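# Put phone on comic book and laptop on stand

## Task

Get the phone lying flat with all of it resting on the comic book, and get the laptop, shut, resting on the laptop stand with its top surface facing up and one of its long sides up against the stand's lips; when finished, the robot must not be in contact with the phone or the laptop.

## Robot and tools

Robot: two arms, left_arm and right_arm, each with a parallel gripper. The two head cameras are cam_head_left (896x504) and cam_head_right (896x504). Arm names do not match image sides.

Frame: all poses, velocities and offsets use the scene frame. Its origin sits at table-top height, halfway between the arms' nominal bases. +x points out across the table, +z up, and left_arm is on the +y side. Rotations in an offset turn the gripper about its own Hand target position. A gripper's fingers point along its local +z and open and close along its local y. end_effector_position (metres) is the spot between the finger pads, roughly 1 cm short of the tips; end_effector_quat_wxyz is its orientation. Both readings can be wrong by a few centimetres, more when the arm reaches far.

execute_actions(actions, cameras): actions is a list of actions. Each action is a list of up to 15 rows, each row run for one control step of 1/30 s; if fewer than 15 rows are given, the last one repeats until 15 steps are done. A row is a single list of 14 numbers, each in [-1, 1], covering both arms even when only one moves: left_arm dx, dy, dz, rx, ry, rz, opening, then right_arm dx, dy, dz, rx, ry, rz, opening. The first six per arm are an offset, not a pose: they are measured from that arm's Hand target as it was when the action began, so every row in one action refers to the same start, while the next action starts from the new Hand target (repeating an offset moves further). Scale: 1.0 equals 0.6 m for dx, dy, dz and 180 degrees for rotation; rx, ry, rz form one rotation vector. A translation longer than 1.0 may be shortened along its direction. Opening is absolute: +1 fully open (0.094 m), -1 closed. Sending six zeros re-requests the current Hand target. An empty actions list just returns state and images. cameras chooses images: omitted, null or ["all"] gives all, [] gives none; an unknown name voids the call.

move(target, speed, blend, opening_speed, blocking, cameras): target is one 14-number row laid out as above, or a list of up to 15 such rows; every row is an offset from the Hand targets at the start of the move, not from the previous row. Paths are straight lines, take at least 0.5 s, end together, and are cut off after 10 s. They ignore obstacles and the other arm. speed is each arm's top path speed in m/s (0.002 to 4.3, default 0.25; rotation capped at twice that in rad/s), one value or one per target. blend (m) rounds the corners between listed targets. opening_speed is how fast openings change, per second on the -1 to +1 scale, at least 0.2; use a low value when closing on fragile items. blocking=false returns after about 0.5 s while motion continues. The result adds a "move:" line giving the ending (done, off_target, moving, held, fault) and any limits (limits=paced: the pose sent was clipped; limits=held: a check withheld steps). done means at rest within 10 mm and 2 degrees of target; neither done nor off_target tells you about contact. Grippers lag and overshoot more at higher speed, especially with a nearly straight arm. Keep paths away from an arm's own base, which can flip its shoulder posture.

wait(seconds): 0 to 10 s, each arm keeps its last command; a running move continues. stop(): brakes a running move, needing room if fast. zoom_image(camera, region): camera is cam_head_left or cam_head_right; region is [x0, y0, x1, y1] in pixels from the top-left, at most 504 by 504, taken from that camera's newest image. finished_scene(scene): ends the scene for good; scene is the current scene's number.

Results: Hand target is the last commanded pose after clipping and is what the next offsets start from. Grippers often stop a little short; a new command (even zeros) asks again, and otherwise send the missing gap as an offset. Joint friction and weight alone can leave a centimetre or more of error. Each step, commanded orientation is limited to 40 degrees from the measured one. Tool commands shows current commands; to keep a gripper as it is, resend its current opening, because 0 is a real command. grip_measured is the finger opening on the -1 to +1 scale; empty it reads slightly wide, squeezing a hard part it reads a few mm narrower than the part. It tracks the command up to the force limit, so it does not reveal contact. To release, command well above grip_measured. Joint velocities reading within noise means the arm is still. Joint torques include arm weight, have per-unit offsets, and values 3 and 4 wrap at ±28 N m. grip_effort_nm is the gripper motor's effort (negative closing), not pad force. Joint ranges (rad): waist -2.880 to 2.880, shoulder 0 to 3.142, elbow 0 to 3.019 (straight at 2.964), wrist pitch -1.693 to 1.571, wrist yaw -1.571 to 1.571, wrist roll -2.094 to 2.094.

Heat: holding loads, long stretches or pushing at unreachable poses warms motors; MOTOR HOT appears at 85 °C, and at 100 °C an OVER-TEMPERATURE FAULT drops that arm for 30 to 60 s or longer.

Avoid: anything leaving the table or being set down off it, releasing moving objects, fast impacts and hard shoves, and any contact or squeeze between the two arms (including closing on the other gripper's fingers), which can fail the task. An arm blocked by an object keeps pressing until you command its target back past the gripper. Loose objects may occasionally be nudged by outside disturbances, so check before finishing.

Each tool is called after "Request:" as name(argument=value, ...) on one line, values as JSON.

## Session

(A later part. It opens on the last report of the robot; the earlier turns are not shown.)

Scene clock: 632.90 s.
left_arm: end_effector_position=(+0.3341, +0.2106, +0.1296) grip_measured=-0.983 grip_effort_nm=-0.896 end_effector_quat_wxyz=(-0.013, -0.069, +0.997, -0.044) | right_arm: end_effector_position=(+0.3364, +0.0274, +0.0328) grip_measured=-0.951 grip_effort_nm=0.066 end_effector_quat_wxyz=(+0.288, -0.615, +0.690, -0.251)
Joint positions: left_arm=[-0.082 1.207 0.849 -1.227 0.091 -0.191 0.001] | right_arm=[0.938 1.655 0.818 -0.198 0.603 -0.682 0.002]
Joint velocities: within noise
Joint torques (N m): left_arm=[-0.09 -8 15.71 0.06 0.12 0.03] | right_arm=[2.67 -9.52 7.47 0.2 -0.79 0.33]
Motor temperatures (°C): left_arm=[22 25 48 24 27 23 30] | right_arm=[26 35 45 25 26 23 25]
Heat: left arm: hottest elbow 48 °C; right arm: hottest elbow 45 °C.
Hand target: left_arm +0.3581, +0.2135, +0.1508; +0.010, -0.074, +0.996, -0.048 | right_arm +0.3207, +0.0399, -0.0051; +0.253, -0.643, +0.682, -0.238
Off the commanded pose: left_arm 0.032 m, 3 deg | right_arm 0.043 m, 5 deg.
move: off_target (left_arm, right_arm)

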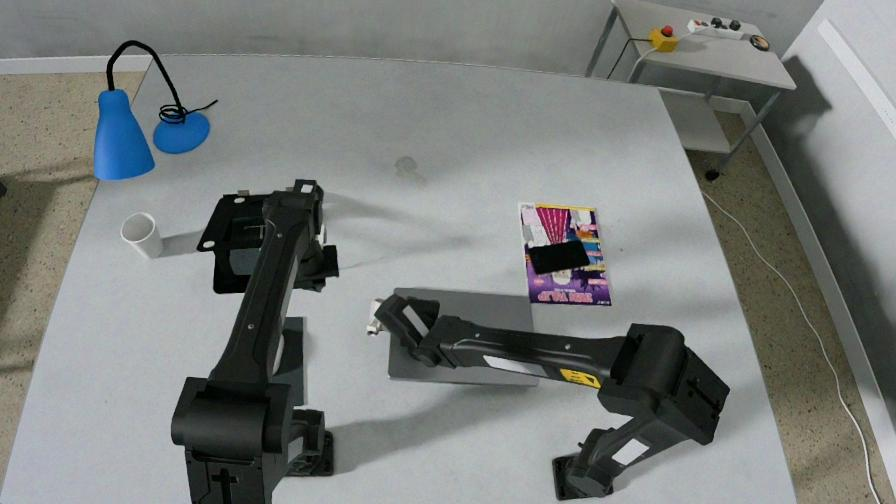

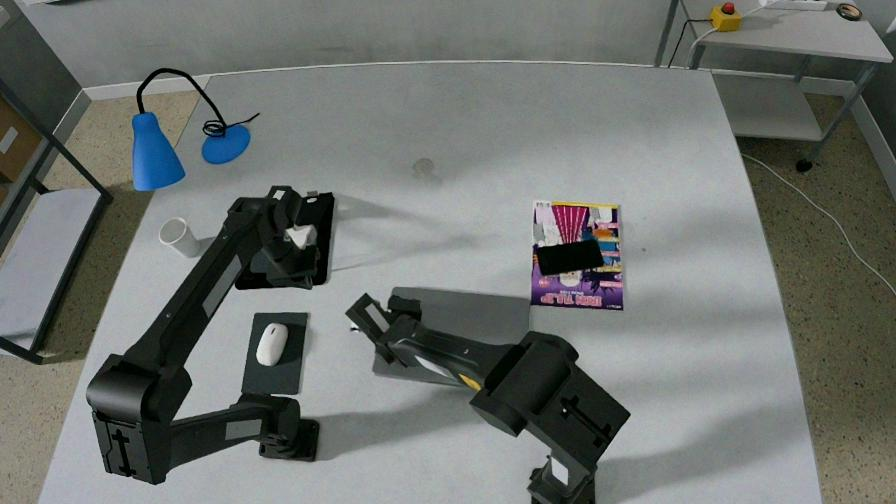

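Request:
move(target=[[0,0,0,0,0,0,-1,0.0,0.0,0.18,0,0,0,-0.95],[0,0,0,0,0,0,-1,0.03,-0.54,0.18,0,0,0,-0.95],[0,0,0,0,0,0,-1,0.03,-0.54,0.01,0,0,0,-0.95]], speed=0.2)

Scene clock: 642.77 s.
left_arm: end_effector_position=(+0.3341, +0.2106, +0.1296) grip_measured=-0.983 grip_effort_nm=-0.896 end_effector_quat_wxyz=(-0.013, -0.069, +0.997, -0.044) | right_arm: end_effector_position=(+0.3437, -0.2791, +0.0128) grip_measured=-0.951 grip_effort_nm=0.056 end_effector_quat_wxyz=(-0.265, +0.641, -0.678, +0.244)
Joint positions: left_arm=[-0.082 1.207 0.849 -1.227 0.091 -0.191 0.001] | right_arm=[0.108 1.336 0.345 0.154 0.068 -1.427 0.002]
Joint velocities: within noise
Joint torques (N m): left_arm=[-0.44 -8.18 15.76 -0.27 0.16 0.1] | right_arm=[-0.38 -6.24 5.23 1.52 -0.1 0.14]
Motor temperatures (°C): left_arm=[22 25 48 24 27 23 30] | right_arm=[26 35 44 25 26 23 25]
Heat: left arm: hottest elbow 48 °C; right arm: hottest elbow 44 °C.
Hand target: left_arm +0.3581, +0.2135, +0.1508; +0.010, -0.074, +0.996, -0.048 | right_arm +0.3387, -0.2841, +0.0008; -0.253, +0.643, -0.683, +0.238
Off the commanded pose: left_arm 0.032 m, 3 deg | right_arm 0.014 m, 2 deg.
move: off_target (left_arm, right_arm)

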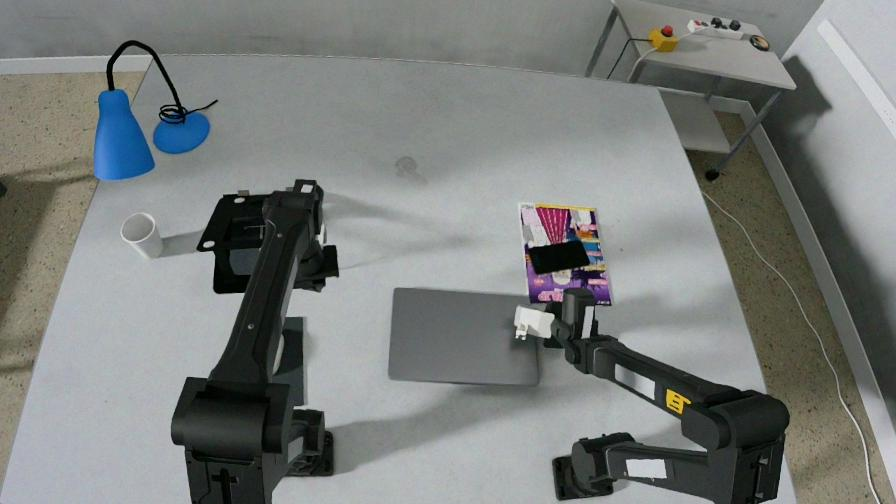

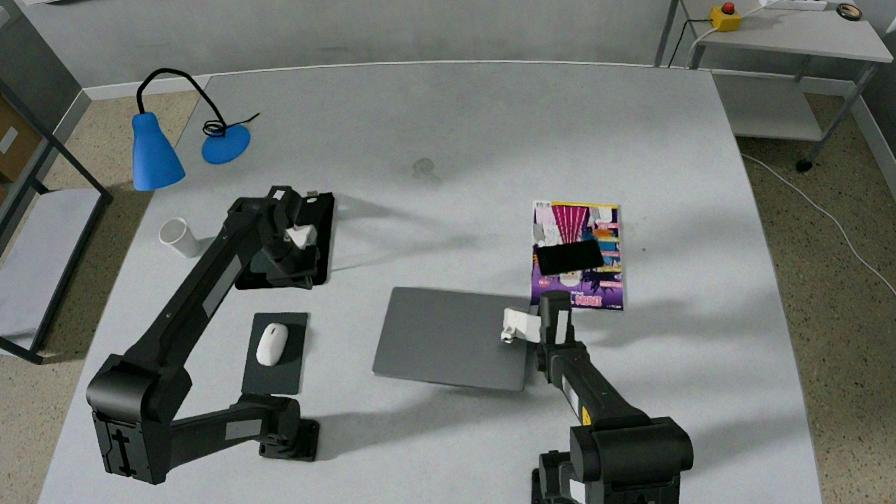

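Request:
move(target=[[0,0,0,0,0,0,-1,-0.04,0.0,-0.01,0,0,0,-0.95],[0,0,0,0,0,0,-1,-0.04,0.22,-0.015,0,0,0,-0.95]], speed=0.1)

Scene clock: 648.53 s.
left_arm: end_effector_position=(+0.3341, +0.2106, +0.1296) grip_measured=-0.983 grip_effort_nm=-0.896 end_effector_quat_wxyz=(-0.013, -0.069, +0.997, -0.044) | right_arm: end_effector_position=(+0.3183, -0.1748, +0.0101) grip_measured=-0.951 grip_effort_nm=0.061 end_effector_quat_wxyz=(+0.263, -0.624, +0.684, -0.270)
Joint positions: left_arm=[-0.082 1.207 0.849 -1.227 0.091 -0.191 0.001] | right_arm=[0.553 1.387 0.374 0.115 0.416 -1.069 0.002]
Joint velocities: within noise
Joint torques (N m): left_arm=[-0.26 -8 15.76 -0.13 0.14 0.04] | right_arm=[3.19 -4.25 7.66 0.39 -1.12 0.5]
Motor temperatures (°C): left_arm=[22 25 48 24 27 23 30] | right_arm=[26 35 43 25 26 23 25]
Heat: left arm: hottest elbow 48 °C; right arm: hottest elbow 43 °C.
Hand target: left_arm +0.3581, +0.2135, +0.1508; +0.010, -0.074, +0.996, -0.048 | right_arm +0.3148, -0.1521, -0.0081; +0.253, -0.643, +0.682, -0.238
Off the commanded pose: left_arm 0.032 m, 3 deg | right_arm 0.029 m, 4 deg.
move: off_target (left_arm, right_arm)

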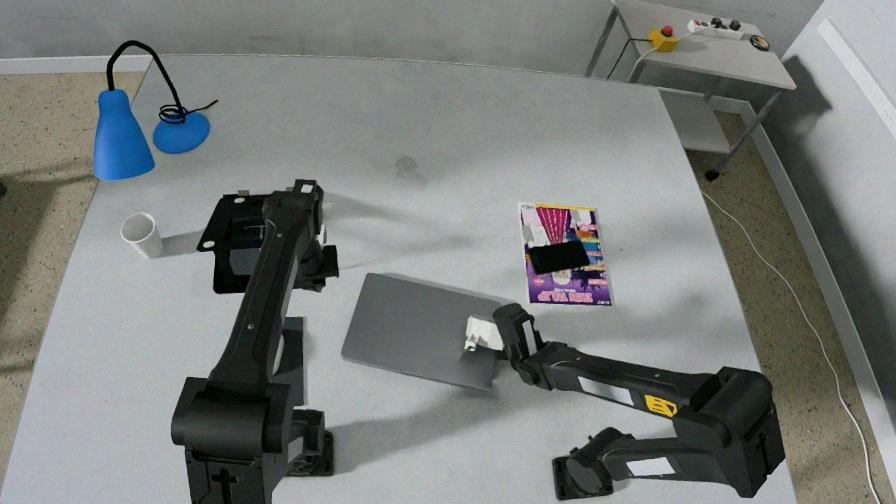

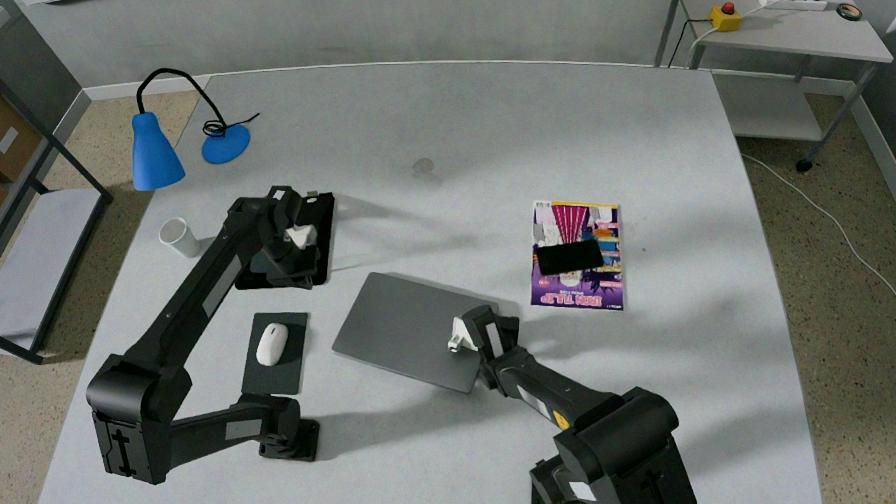

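Request:
move(target=[[0,0,0,0,0,0,-1,0.03,-0.14,0.02,0,0,0,-0.95],[0,0,0,0,0,0,-1,0.0,-0.12,0.18,0,0,0,-0.95],[0,0,0,0,0,0,-1,-0.33,0.0,0.18,0,0,0,-0.95],[0,0,0,0,0,0,-1,-0.33,0.08,0.06,0,0,0,-0.95],[0,0,0,0,0,0,-1,-0.33,0.08,-0.01,0,0,0,-0.95]], speed=0.2)

Scene clock: 655.70 s.
left_arm: end_effector_position=(+0.3341, +0.2106, +0.1296) grip_measured=-0.983 grip_effort_nm=-0.896 end_effector_quat_wxyz=(-0.013, -0.069, +0.997, -0.044) | right_arm: end_effector_position=(+0.1222, -0.0975, +0.0074) grip_measured=-0.951 grip_effort_nm=0.071 end_effector_quat_wxyz=(-0.277, +0.632, -0.681, +0.245)
Joint positions: left_arm=[-0.082 1.207 0.849 -1.227 0.091 -0.191 0.001] | right_arm=[1.411 1.262 0.33 -0.471 0.743 -0.146 0.002]
Joint velocities: within noise
Joint torques (N m): left_arm=[-0.26 -7 15.54 0.02 0.17 0.02] | right_arm=[0.32 -2.55 4.08 1.58 -1.02 0.22]
Motor temperatures (°C): left_arm=[22 25 48 23 27 23 30] | right_arm=[26 35 43 25 26 23 25]
Heat: left arm: hottest elbow 48 °C; right arm: hottest elbow 43 °C.
Hand target: left_arm +0.3581, +0.2135, +0.1508; +0.010, -0.074, +0.996, -0.048 | right_arm +0.1167, -0.1040, -0.0141; -0.253, +0.643, -0.682, +0.238
Off the commanded pose: left_arm 0.032 m, 3 deg | right_arm 0.023 m, 3 deg.
move: off_target (left_arm, right_arm)

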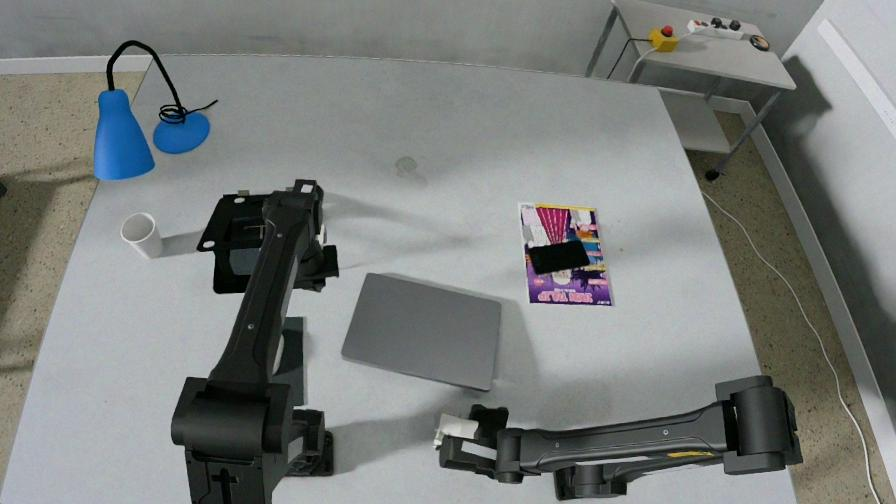

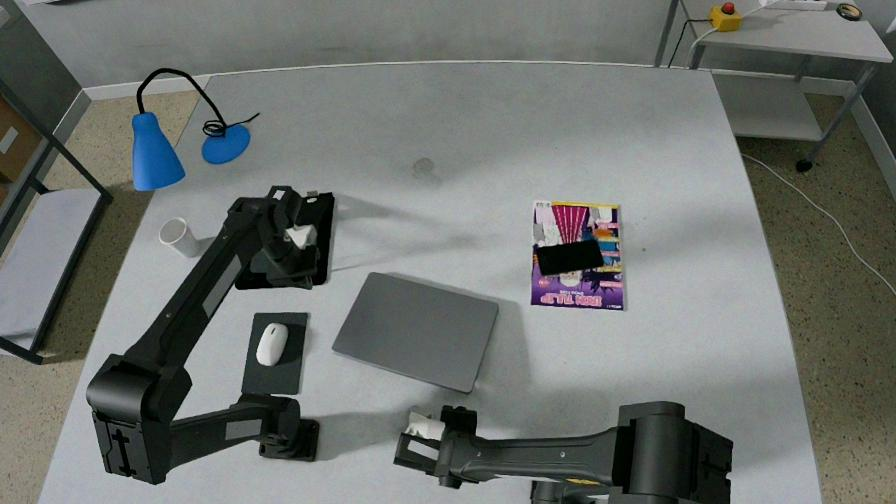

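Request:
move(target=[[0,0,0,0,0,0,-1,0.22,0.02,-0.0,0,0,0,-0.95]], speed=0.1)

Scene clock: 659.80 s.
left_arm: end_effector_position=(+0.3341, +0.2106, +0.1296) grip_measured=-0.983 grip_effort_nm=-0.896 end_effector_quat_wxyz=(-0.013, -0.069, +0.997, -0.044) | right_arm: end_effector_position=(+0.2429, -0.0861, +0.0089) grip_measured=-0.951 grip_effort_nm=0.066 end_effector_quat_wxyz=(-0.283, +0.639, -0.674, +0.240)
Joint positions: left_arm=[-0.082 1.207 0.849 -1.227 0.091 -0.191 0.001] | right_arm=[0.951 1.379 0.395 -0.053 0.57 -0.721 0.002]
Joint velocities: within noise
Joint torques (N m): left_arm=[-0.91 -7.82 15.73 -0.13 0.13 0.03] | right_arm=[-1.73 -2.9 6.57 1.16 -0.52 0.22]
Motor temperatures (°C): left_arm=[22 25 47 23 27 23 30] | right_arm=[26 35 42 25 26 23 25]
Heat: left arm: hottest elbow 47 °C; right arm: hottest elbow 42 °C.
Hand target: left_arm +0.3581, +0.2135, +0.1508; +0.010, -0.074, +0.996, -0.048 | right_arm +0.2487, -0.0921, -0.0142; -0.253, +0.643, -0.683, +0.238
Off the commanded pose: left_arm 0.032 m, 3 deg | right_arm 0.024 m, 4 deg.
move: off_target (left_arm, right_arm)

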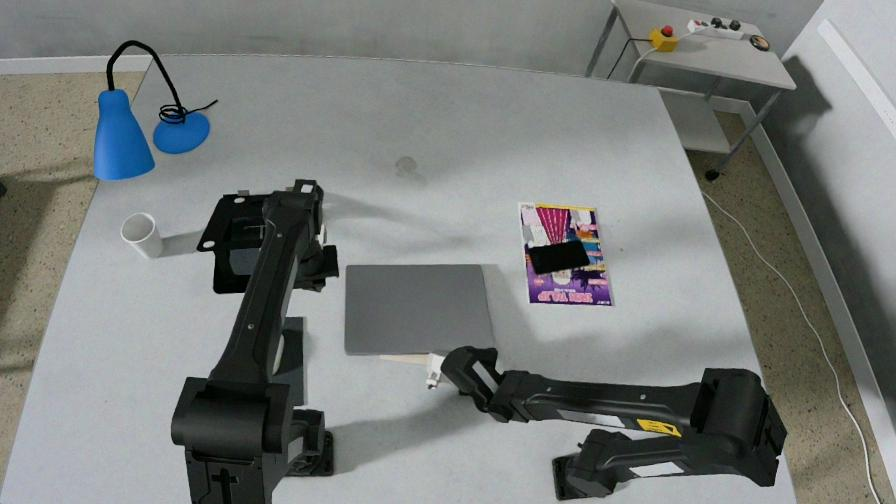

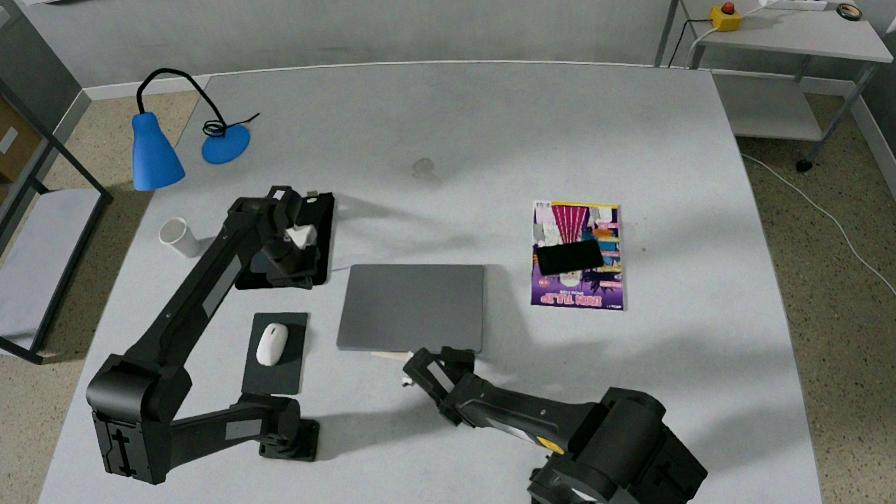

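Request:
zoom_image(camera="cam_head_left", region=[330, 250, 510, 390])

Request:
zoom_image(camera="cam_head_right", region=[320, 250, 500, 390])

Scaled by 2.800.

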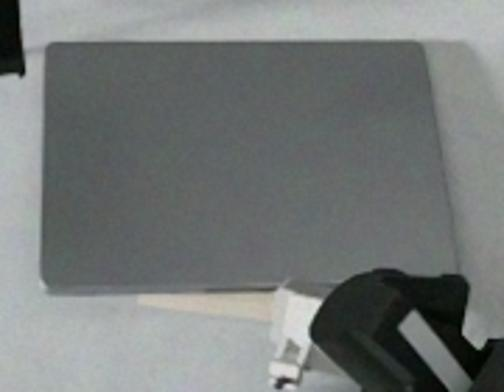

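Scaled by 2.800.

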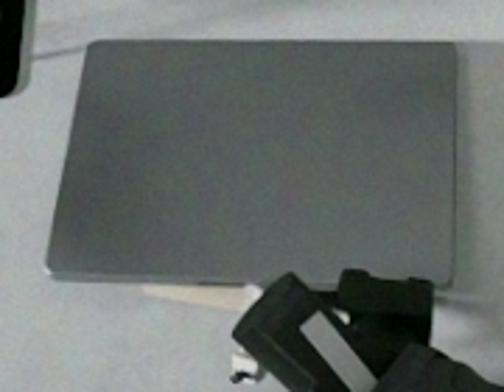

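Request:
zoom_image(camera="cam_head_left", region=[180, 170, 350, 310])

Request:
zoom_image(camera="cam_head_right", region=[190, 170, 360, 310])

Scaled by 2.965.

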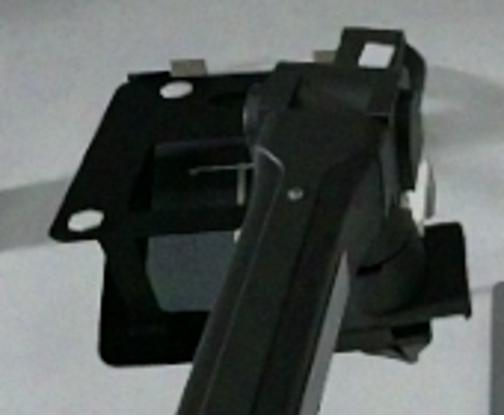

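Scaled by 2.965.

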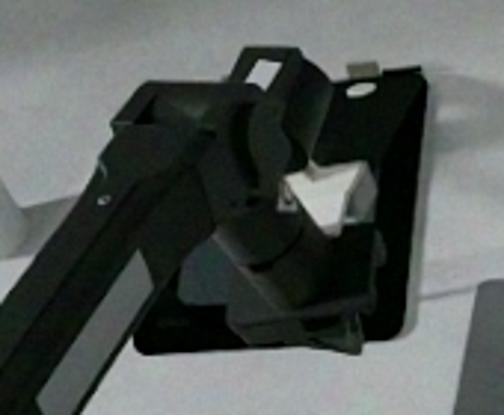

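Request:
move(target=[[0,0,0,0,0,0,-1,-0.06,0.0,0.02,0,0,0,-0.95],[0,0,0,0,0,0,-1,-0.06,-0.05,0.35,0,0,0,-0.95],[0,0,0,0,0,0,-1,0.214,-0.28,0.35,0.031,-0.052,0.511,0.0],[0,0,0,0,0,0,-1,0.214,-0.28,0.12,0.031,-0.052,0.511,0.0]], speed=0.25)

Request:
zoom_image(camera="cam_head_left", region=[330, 250, 590, 390])

Scene clock: 701.67 s.
left_arm: end_effector_position=(+0.3341, +0.2106, +0.1296) grip_measured=-0.983 grip_effort_nm=-0.891 end_effector_quat_wxyz=(-0.013, -0.069, +0.997, -0.044) | right_arm: end_effector_position=(+0.3775, -0.2547, +0.0660) grip_measured=-0.001 grip_effort_nm=0.066 end_effector_quat_wxyz=(+0.673, -0.714, +0.118, -0.153)
Joint positions: left_arm=[-0.082 1.207 0.849 -1.227 0.091 -0.191 0.001] | right_arm=[-0.3 1.848 0.543 0.834 -1.468 -2.099 0.047]
Joint velocities: within noise
Joint torques (N m): left_arm=[-1.26 -7.82 15.69 0.01 0.11 0.08] | right_arm=[-0.5 -11.81 3.15 1.43 -0.35 0.15]
Motor temperatures (°C): left_arm=[22 25 47 23 27 23 30] | right_arm=[26 34 42 25 25 23 25]
Heat: left arm: hottest elbow 47 °C; right arm: hottest elbow 42 °C.
Hand target: left_arm +0.3581, +0.2135, +0.1508; +0.010, -0.074, +0.996, -0.048 | right_arm +0.3771, -0.2601, +0.0579; +0.441, -0.898, +0.009, -0.009
Off the commanded pose: left_arm 0.032 m, 3 deg | right_arm 0.010 m, 43 deg; orientation clipped.
joint sent to its limit (right arm) — joint 6 (wrist roll), lower limit. The joint targets are off in orientation, not in position.
move: off_target (left_arm, right_arm); target 3's new opening was sent with right_arm's hand 0.011 m and 43 deg from that target; limits=paced

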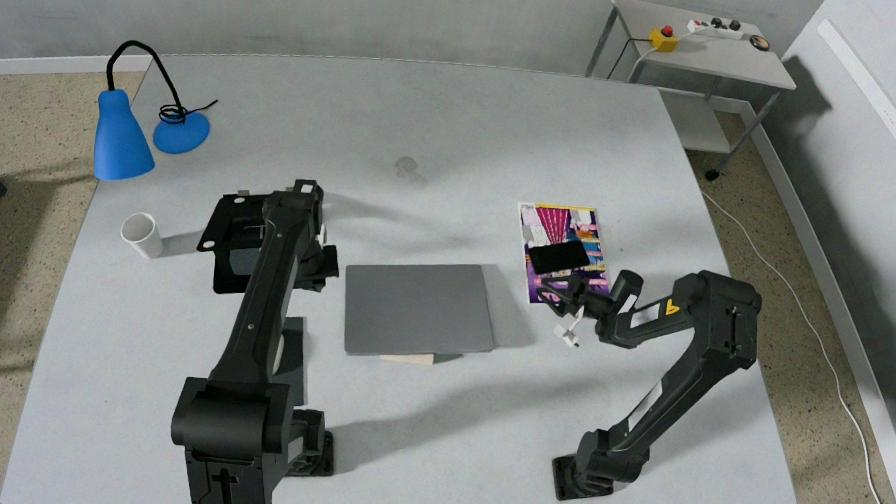

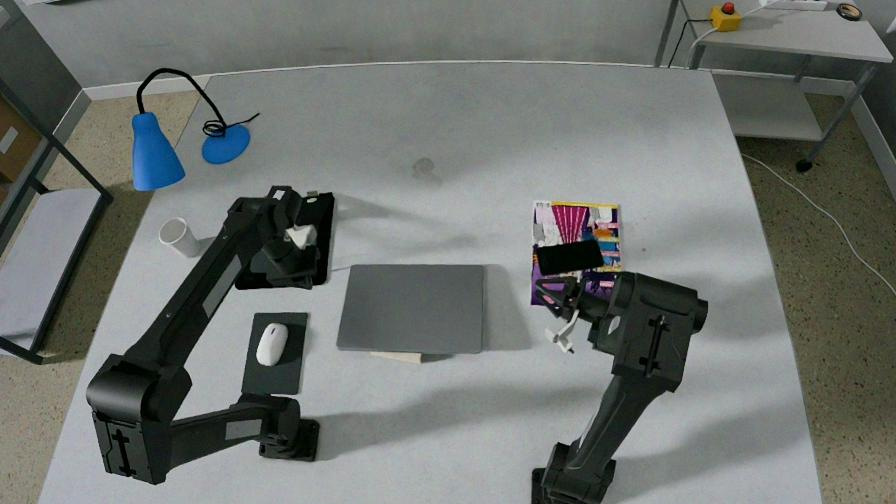

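Scaled by 1.938.

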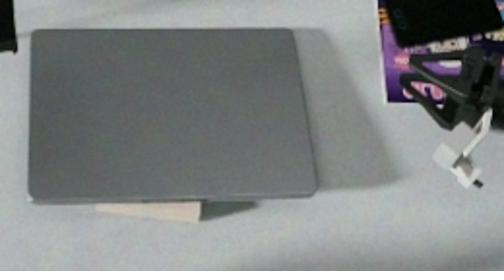

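Request:
move(target=[[0,0,0,0,0,0,-1,-0.05,-0.03,0.24,0,0,0,0.2],[0,0,0,0,0,0,-1,-0.05,-0.03,0.24,0.049,0.42,-0.265,0.2],[0,0,0,0,0,0,-1,-0.03,-0.03,0.2,0.012,0.84,-0.543,0.2]], speed=0.3)

Scene clock: 716.53 s.
left_arm: end_effector_position=(+0.3341, +0.2106, +0.1296) grip_measured=-0.983 grip_effort_nm=-0.891 end_effector_quat_wxyz=(-0.013, -0.069, +0.997, -0.044) | right_arm: end_effector_position=(+0.3428, -0.2775, +0.1741) grip_measured=+0.199 grip_effort_nm=0.046 end_effector_quat_wxyz=(-0.010, +0.014, +0.854, +0.520)
Joint positions: left_arm=[-0.082 1.207 0.849 -1.227 0.091 -0.191 0.001] | right_arm=[-0.318 1.595 1.07 -1.589 -1.006 -0.585 0.056]
Joint velocities: within noise
Joint torques (N m): left_arm=[-0.44 -7.77 15.47 -0.31 0.09 0.08] | right_arm=[1.38 -13.27 10.06 -0.31 -0.37 0.13]
Motor temperatures (°C): left_arm=[22 25 48 23 27 23 30] | right_arm=[26 35 41 25 25 23 25]
Heat: left arm: hottest elbow 48 °C; right arm: hottest elbow 41 °C.
Hand target: left_arm +0.3581, +0.2135, +0.1508; +0.010, -0.074, +0.996, -0.048 | right_arm +0.3591, -0.2780, +0.1778; -0.002, +0.003, +0.857, +0.515
Off the commanded pose: left_arm 0.032 m, 3 deg | right_arm 0.017 m, 2 deg.
move: off_target (left_arm, right_arm); limits=paced

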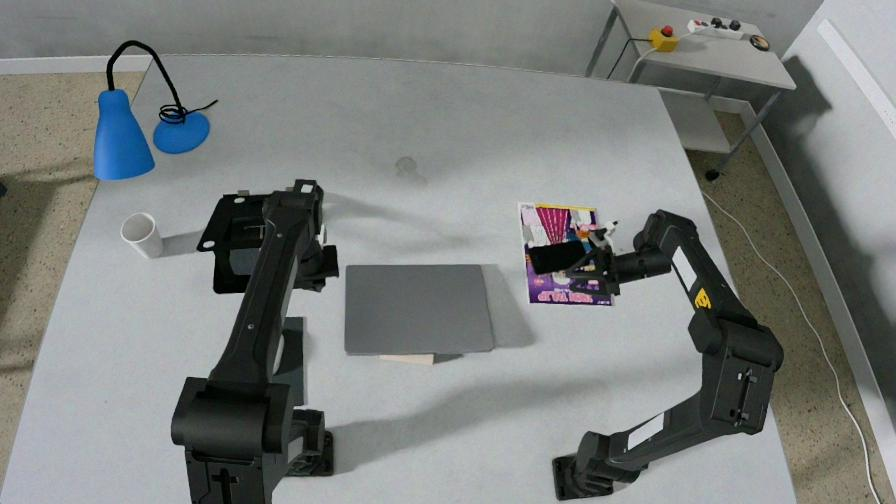

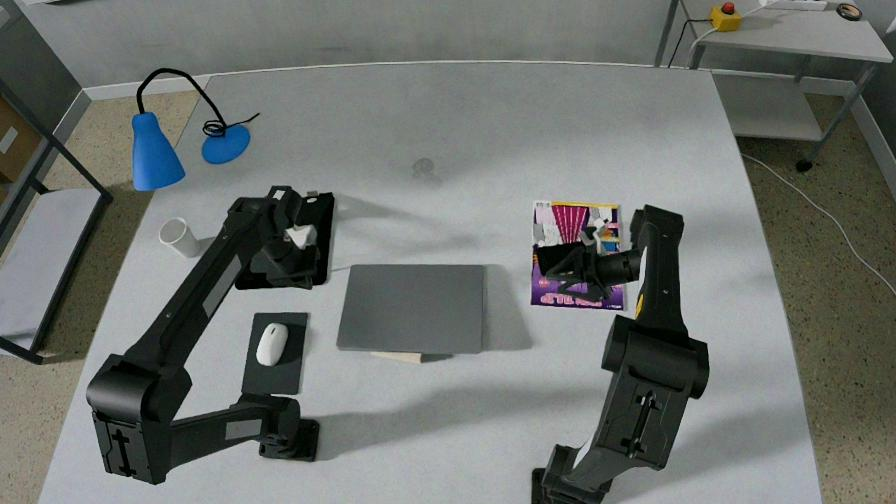

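Request:
move(target=[[0,0,0,0,0,0,-1,0.0,0.06,-0.1,0,0,0,0.2],[0,0,0,0,0,0,-1,0.0,0.1,-0.21,0,0,0,0.2]], speed=0.2)

Request:
zoom_image(camera="cam_head_left", region=[430, 230, 610, 380])

Request:
zoom_image(camera="cam_head_right", region=[430, 230, 610, 380])

Scene clock: 721.67 s.
left_arm: end_effector_position=(+0.3341, +0.2106, +0.1296) grip_measured=-0.983 grip_effort_nm=-0.896 end_effector_quat_wxyz=(-0.013, -0.069, +0.997, -0.044) | right_arm: end_effector_position=(+0.3642, -0.2233, +0.0617) grip_measured=+0.199 grip_effort_nm=0.051 end_effector_quat_wxyz=(+0.012, -0.002, +0.858, +0.513)
Joint positions: left_arm=[-0.082 1.207 0.849 -1.227 0.091 -0.191 0.001] | right_arm=[-0.17 1.739 0.924 -1.016 -1.058 -0.321 0.056]
Joint velocities: within noise
Joint torques (N m): left_arm=[0.03 -8.29 15.64 -0.06 0.14 0.1] | right_arm=[1.2 -14.04 4.83 0.12 -0.58 0.12]
Motor temperatures (°C): left_arm=[22 25 48 23 27 23 30] | right_arm=[26 35 42 25 25 23 25]
Heat: left arm: hottest elbow 48 °C; right arm: hottest elbow 42 °C.
Hand target: left_arm +0.3581, +0.2135, +0.1508; +0.010, -0.074, +0.996, -0.048 | right_arm +0.3592, -0.2180, +0.0519; -0.001, +0.003, +0.857, +0.515
Off the commanded pose: left_arm 0.032 m, 3 deg | right_arm 0.012 m, 2 deg.
move: off_target (left_arm, right_arm)

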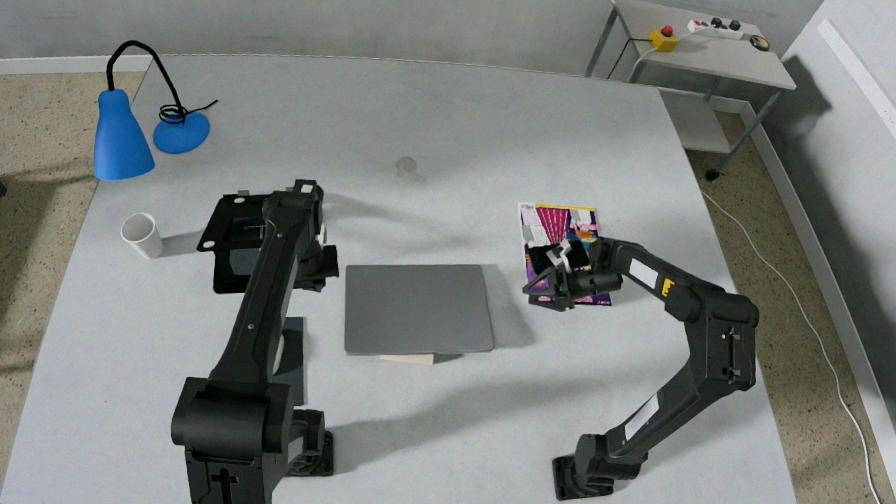

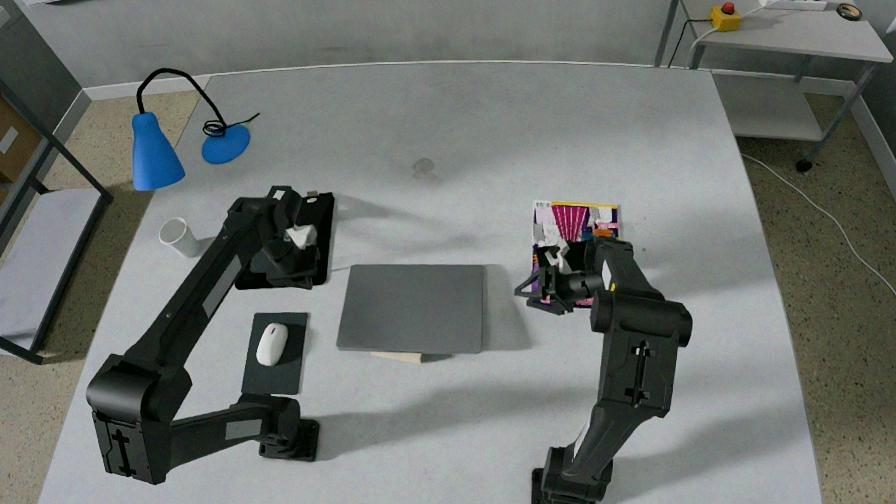

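Scaled by 2.800.

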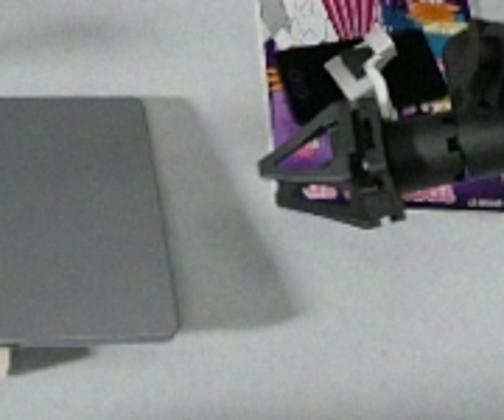

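Scaled by 2.800.

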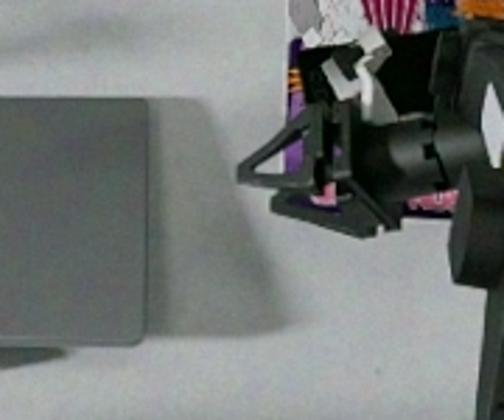

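Request:
move(target=[[0,0,0,0,0,0,-1,-0.08,0.0,0.0,0,0,0,0.0],[0,0,0,0,0,0,-1,-0.08,0.08,-0.03,0,0,0,0.0]], speed=0.15)

Request:
zoom_image(camera="cam_head_left", region=[430, 270, 570, 380])

Request:
zoom_image(camera="cam_head_right", region=[430, 270, 570, 380])

Scene clock: 733.23 s.
left_arm: end_effector_position=(+0.3341, +0.2106, +0.1296) grip_measured=-0.983 grip_effort_nm=-0.896 end_effector_quat_wxyz=(-0.013, -0.069, +0.997, -0.044) | right_arm: end_effector_position=(+0.3154, -0.1737, +0.0324) grip_measured=+0.001 grip_effort_nm=-0.076 end_effector_quat_wxyz=(-0.002, +0.007, +0.856, +0.516)
Joint positions: left_arm=[-0.082 1.207 0.849 -1.227 0.091 -0.191 0.001] | right_arm=[-0.051 1.681 0.721 -0.69 -1.083 -0.078 0.047]
Joint velocities: within noise
Joint torques (N m): left_arm=[-0.26 -7.94 15.6 0.06 0.17 0.01] | right_arm=[1.2 -14.92 3.97 0.39 -0.47 0.16]
Motor temperatures (°C): left_arm=[22 25 48 23 27 23 30] | right_arm=[26 35 41 25 25 23 25]
Heat: left arm: hottest elbow 48 °C; right arm: hottest elbow 41 °C.
Hand target: left_arm +0.3581, +0.2135, +0.1508; +0.010, -0.074, +0.996, -0.048 | right_arm +0.3112, -0.1701, +0.0340; -0.001, +0.003, +0.857, +0.515
Off the commanded pose: left_arm 0.032 m, 3 deg | right_arm 0.006 m, 1 deg.
move: off_target (left_arm)

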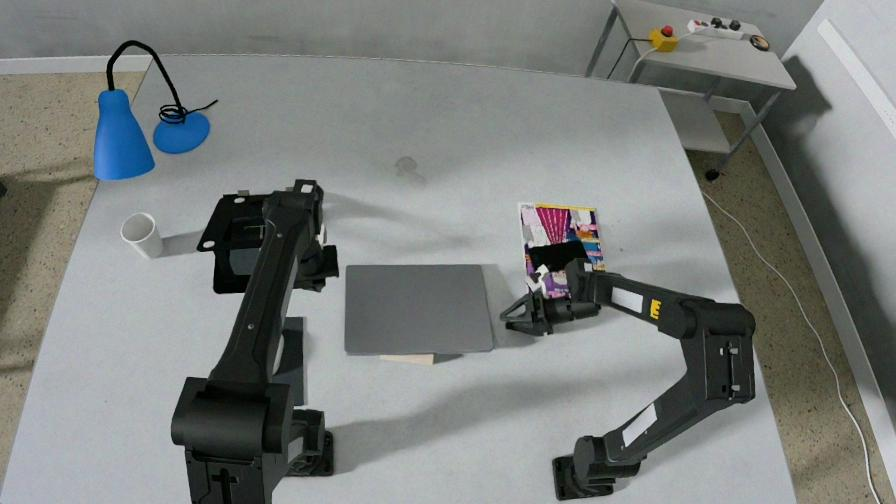

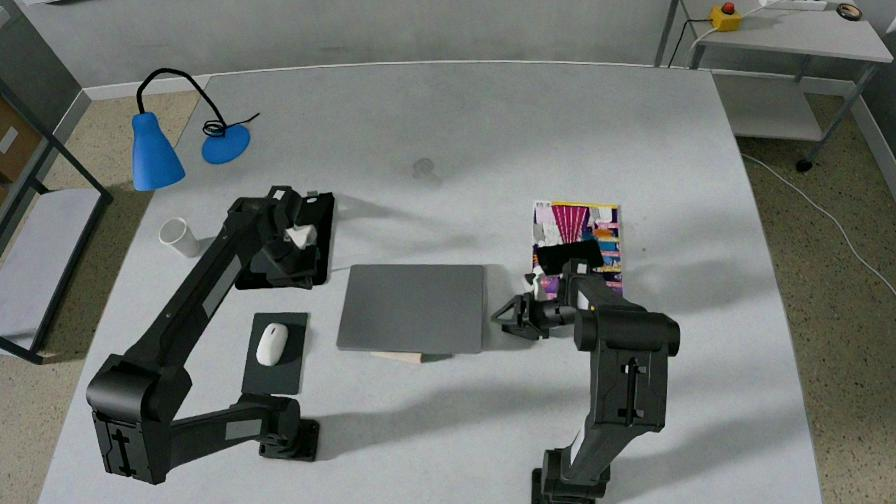

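Scaled by 3.600.

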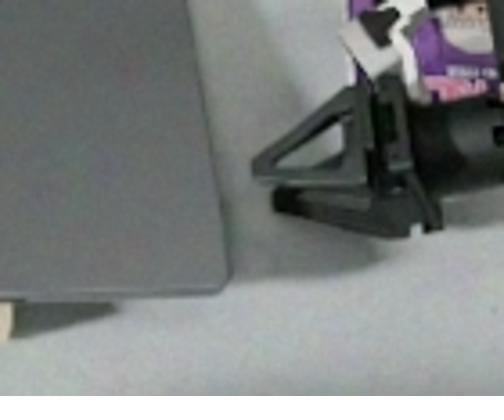

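Scaled by 3.600.

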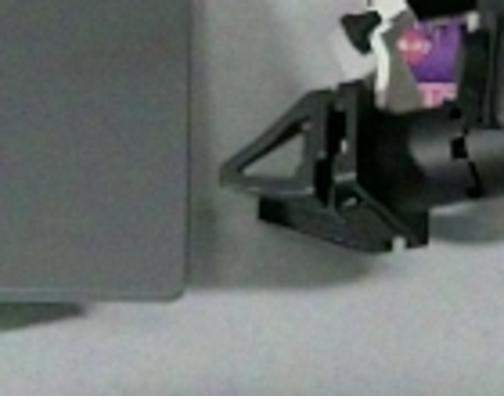

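Request:
move(target=[[0,0,0,0,0,0,-1,0.0,0.125,0.0,0,0,0,0.0]], speed=0.1)

Request:
zoom_image(camera="cam_head_left", region=[430, 270, 570, 380])

Request:
zoom_image(camera="cam_head_right", region=[430, 270, 570, 380])

Scene clock: 739.80 s.
left_arm: end_effector_position=(+0.3341, +0.2106, +0.1296) grip_measured=-0.983 grip_effort_nm=-0.901 end_effector_quat_wxyz=(-0.013, -0.069, +0.997, -0.044) | right_arm: end_effector_position=(+0.3160, -0.1005, +0.0320) grip_measured=+0.001 grip_effort_nm=-0.081 end_effector_quat_wxyz=(-0.004, +0.011, +0.857, +0.515)
Joint positions: left_arm=[-0.082 1.207 0.849 -1.227 0.091 -0.191 0.001] | right_arm=[0.161 1.644 0.651 -0.267 -1.054 0.374 0.047]
Joint velocities: within noise
Joint torques (N m): left_arm=[-0.85 -8.35 15.82 -0.01 0.13 0.05] | right_arm=[1.73 -14.45 4.38 1.05 -0.41 0.1]
Motor temperatures (°C): left_arm=[22 25 48 23 27 23 30] | right_arm=[26 36 40 25 25 23 25]
Heat: left arm: hottest elbow 48 °C; right arm: hottest elbow 40 °C.
Hand target: left_arm +0.3581, +0.2135, +0.1508; +0.010, -0.074, +0.996, -0.048 | right_arm +0.3111, -0.0951, +0.0339; -0.002, +0.003, +0.857, +0.515
Off the commanded pose: left_arm 0.032 m, 3 deg | right_arm 0.007 m, 1 deg.
move: off_target (left_arm)

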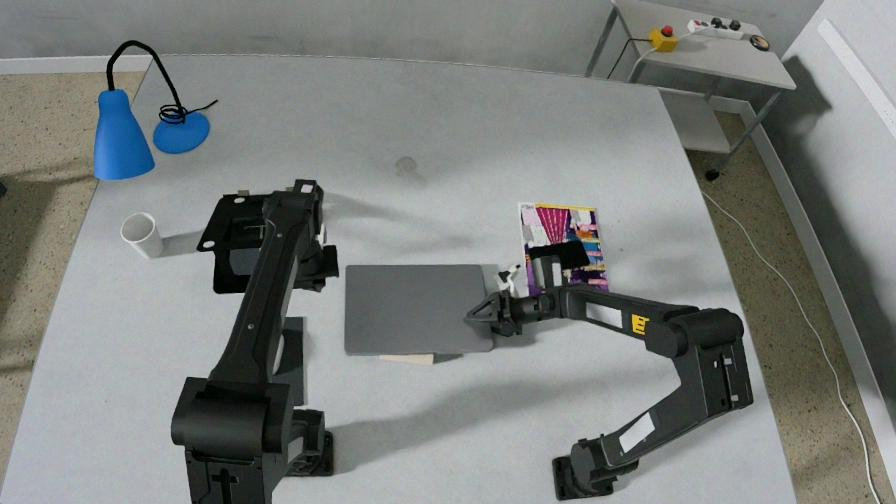

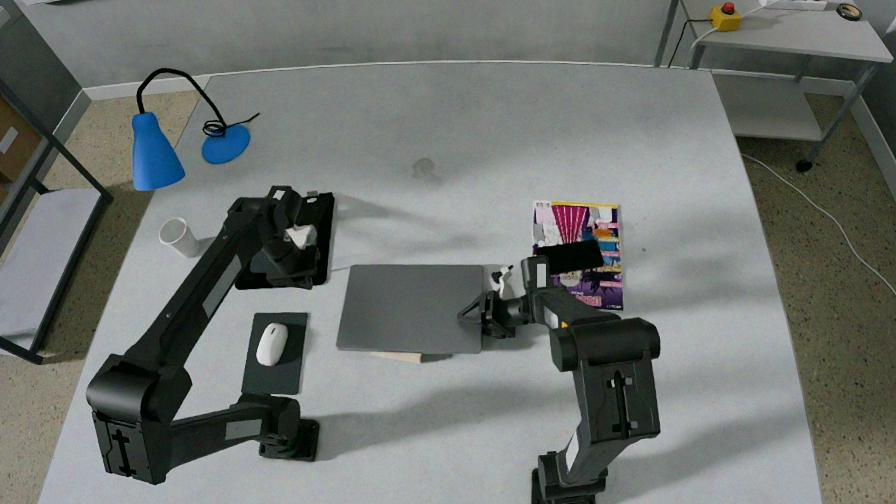

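Scaled by 3.600.

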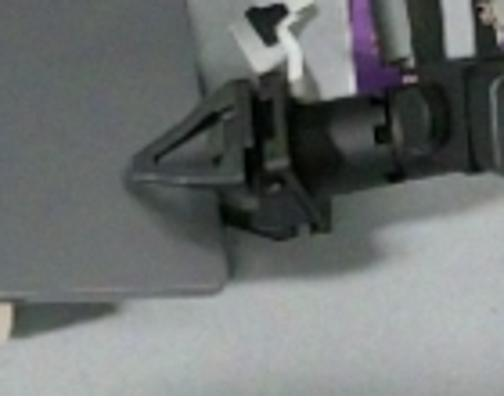

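Scaled by 3.600.

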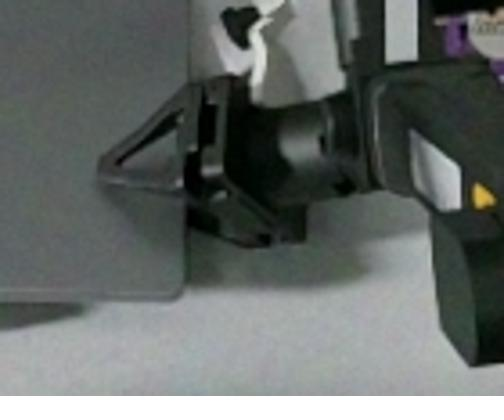

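Request:
move(target=[[0.0,0.1,0.2,0,0,0,-1,0,0,0,0,0,0,0],[0.28,0.72,0.2,0,0,0,-1,0,0,0,0,0,0,0],[0.28,0.72,-0.16,0,0,0,-1,0,0,0,0,0,0,0]], speed=0.3)

Request:
zoom_image(camera="cam_head_right", region=[130, 170, 350, 330])

Scene clock: 752.77 s.
left_arm: end_effector_position=(+0.5150, +0.6456, +0.2138) grip_measured=-0.983 grip_effort_nm=-0.901 end_effector_quat_wxyz=(+0.111, -0.067, +0.991, +0.018) | right_arm: end_effector_position=(+0.3160, -0.1005, +0.0320) grip_measured=+0.001 grip_effort_nm=-0.076 end_effector_quat_wxyz=(-0.004, +0.012, +0.857, +0.515)
Joint positions: left_arm=[0.695 1.874 1.827 -1.325 0.105 0.578 0.001] | right_arm=[0.161 1.644 0.651 -0.267 -1.054 0.375 0.047]
Joint velocities: within noise
Joint torques (N m): left_arm=[-2.73 -5.19 3.18 1.62 -0.57 -0.14] | right_arm=[1.67 -14.51 4.37 1.13 -0.4 0.13]
Motor temperatures (°C): left_arm=[22 26 48 23 27 23 30] | right_arm=[26 36 39 25 25 23 25]
Heat: left arm: hottest elbow 48 °C; right arm: hottest elbow 39 °C.
Hand target: left_arm +0.5260, +0.6455, +0.0545; +0.010, -0.074, +0.996, -0.049 | right_arm +0.3111, -0.0951, +0.0339; -0.002, +0.003, +0.857, +0.515
Off the commanded pose: left_arm 0.159 m, 14 deg | right_arm 0.008 m, 1 deg.
move: off_target (left_arm)

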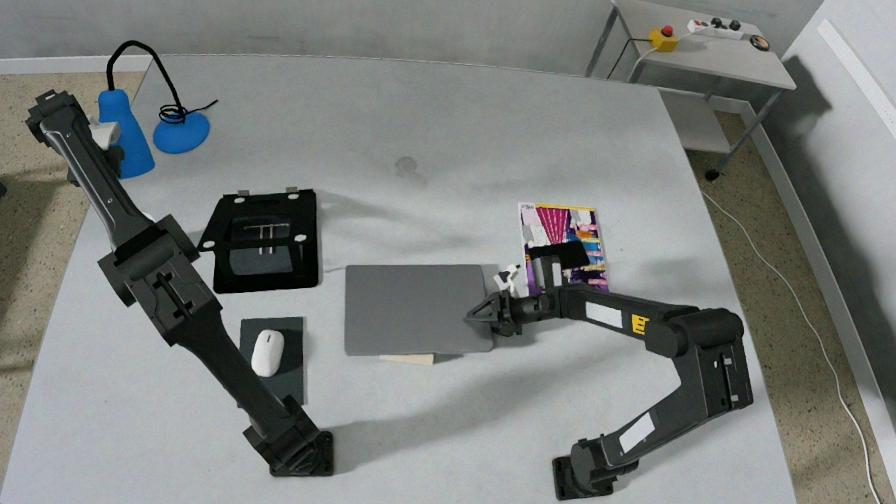

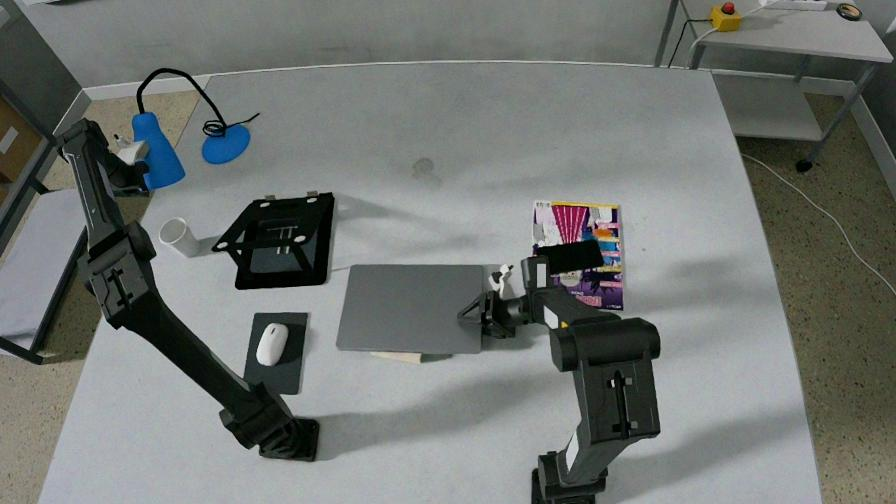

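Scaled by 2.291.

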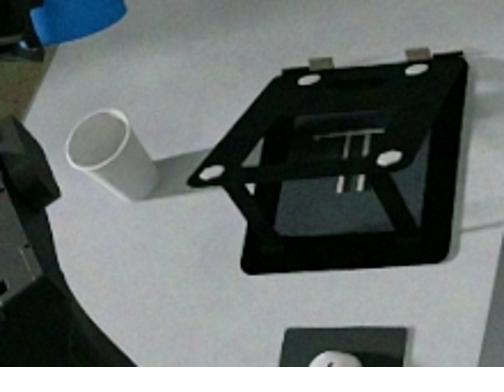

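Request:
move(target=[[0,-0.03,0.28,0,0,0,-1,0,0,0,0,0,0,0],[-0.05,-0.35,0.35,0,0,0,-1,0,0,0,0,0,0,0]], speed=0.25)

Scene clock: 759.67 s.
left_arm: end_effector_position=(+0.4948, +0.4393, +0.2630) grip_measured=-0.983 grip_effort_nm=-0.896 end_effector_quat_wxyz=(+0.005, -0.074, +0.996, -0.052) | right_arm: end_effector_position=(+0.3160, -0.1005, +0.0320) grip_measured=+0.001 grip_effort_nm=-0.085 end_effector_quat_wxyz=(-0.004, +0.012, +0.857, +0.515)
Joint positions: left_arm=[0.407 1.675 1.695 -1.619 0.101 0.29 0.001] | right_arm=[0.161 1.644 0.651 -0.267 -1.054 0.375 0.047]
Joint velocities: within noise
Joint torques (N m): left_arm=[-2.43 -17.32 9.01 0.65 -0.01 -0.12] | right_arm=[1.61 -14.45 4.38 1.14 -0.41 0.14]
Motor temperatures (°C): left_arm=[22 26 46 24 27 23 30] | right_arm=[26 36 38 25 25 23 25]
Heat: left arm: hottest elbow 46 °C; right arm: hottest elbow 38 °C.
Hand target: left_arm +0.4961, +0.4355, +0.2645; +0.010, -0.074, +0.996, -0.049 | right_arm +0.3111, -0.0951, +0.0339; -0.002, +0.003, +0.857, +0.515
Off the commanded pose: left_arm 0.004 m, 1 deg | right_arm 0.008 m, 1 deg.
move: done

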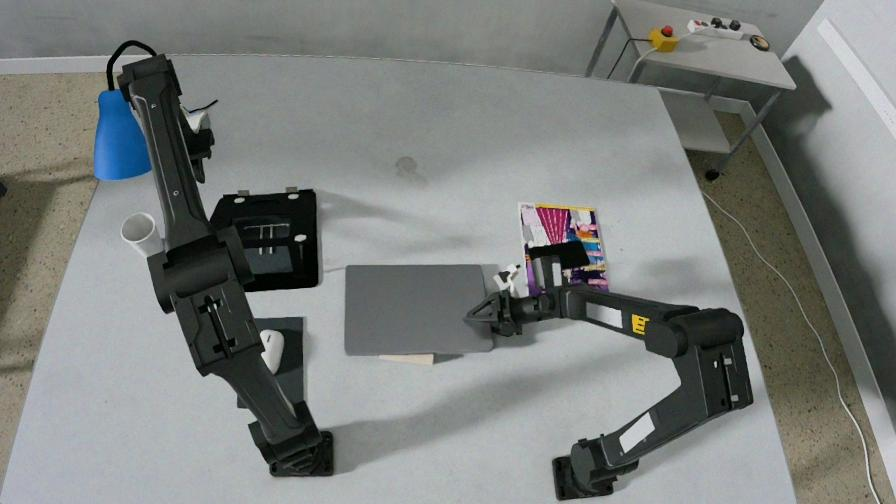

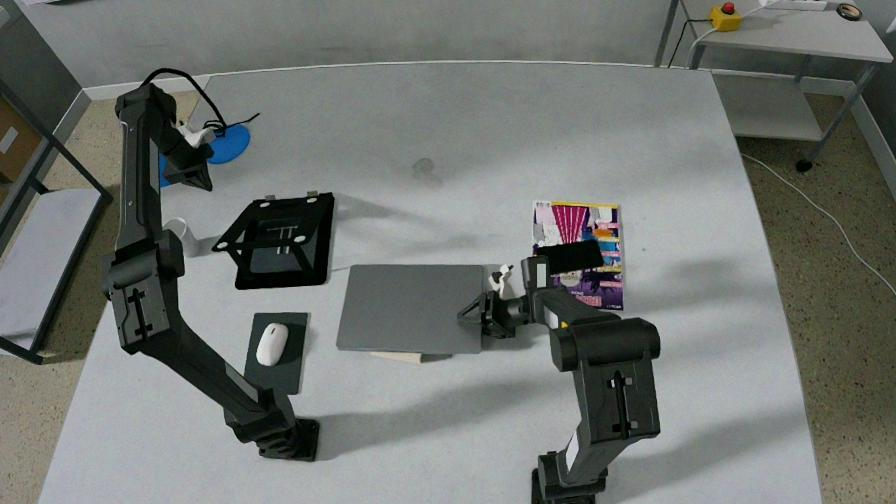

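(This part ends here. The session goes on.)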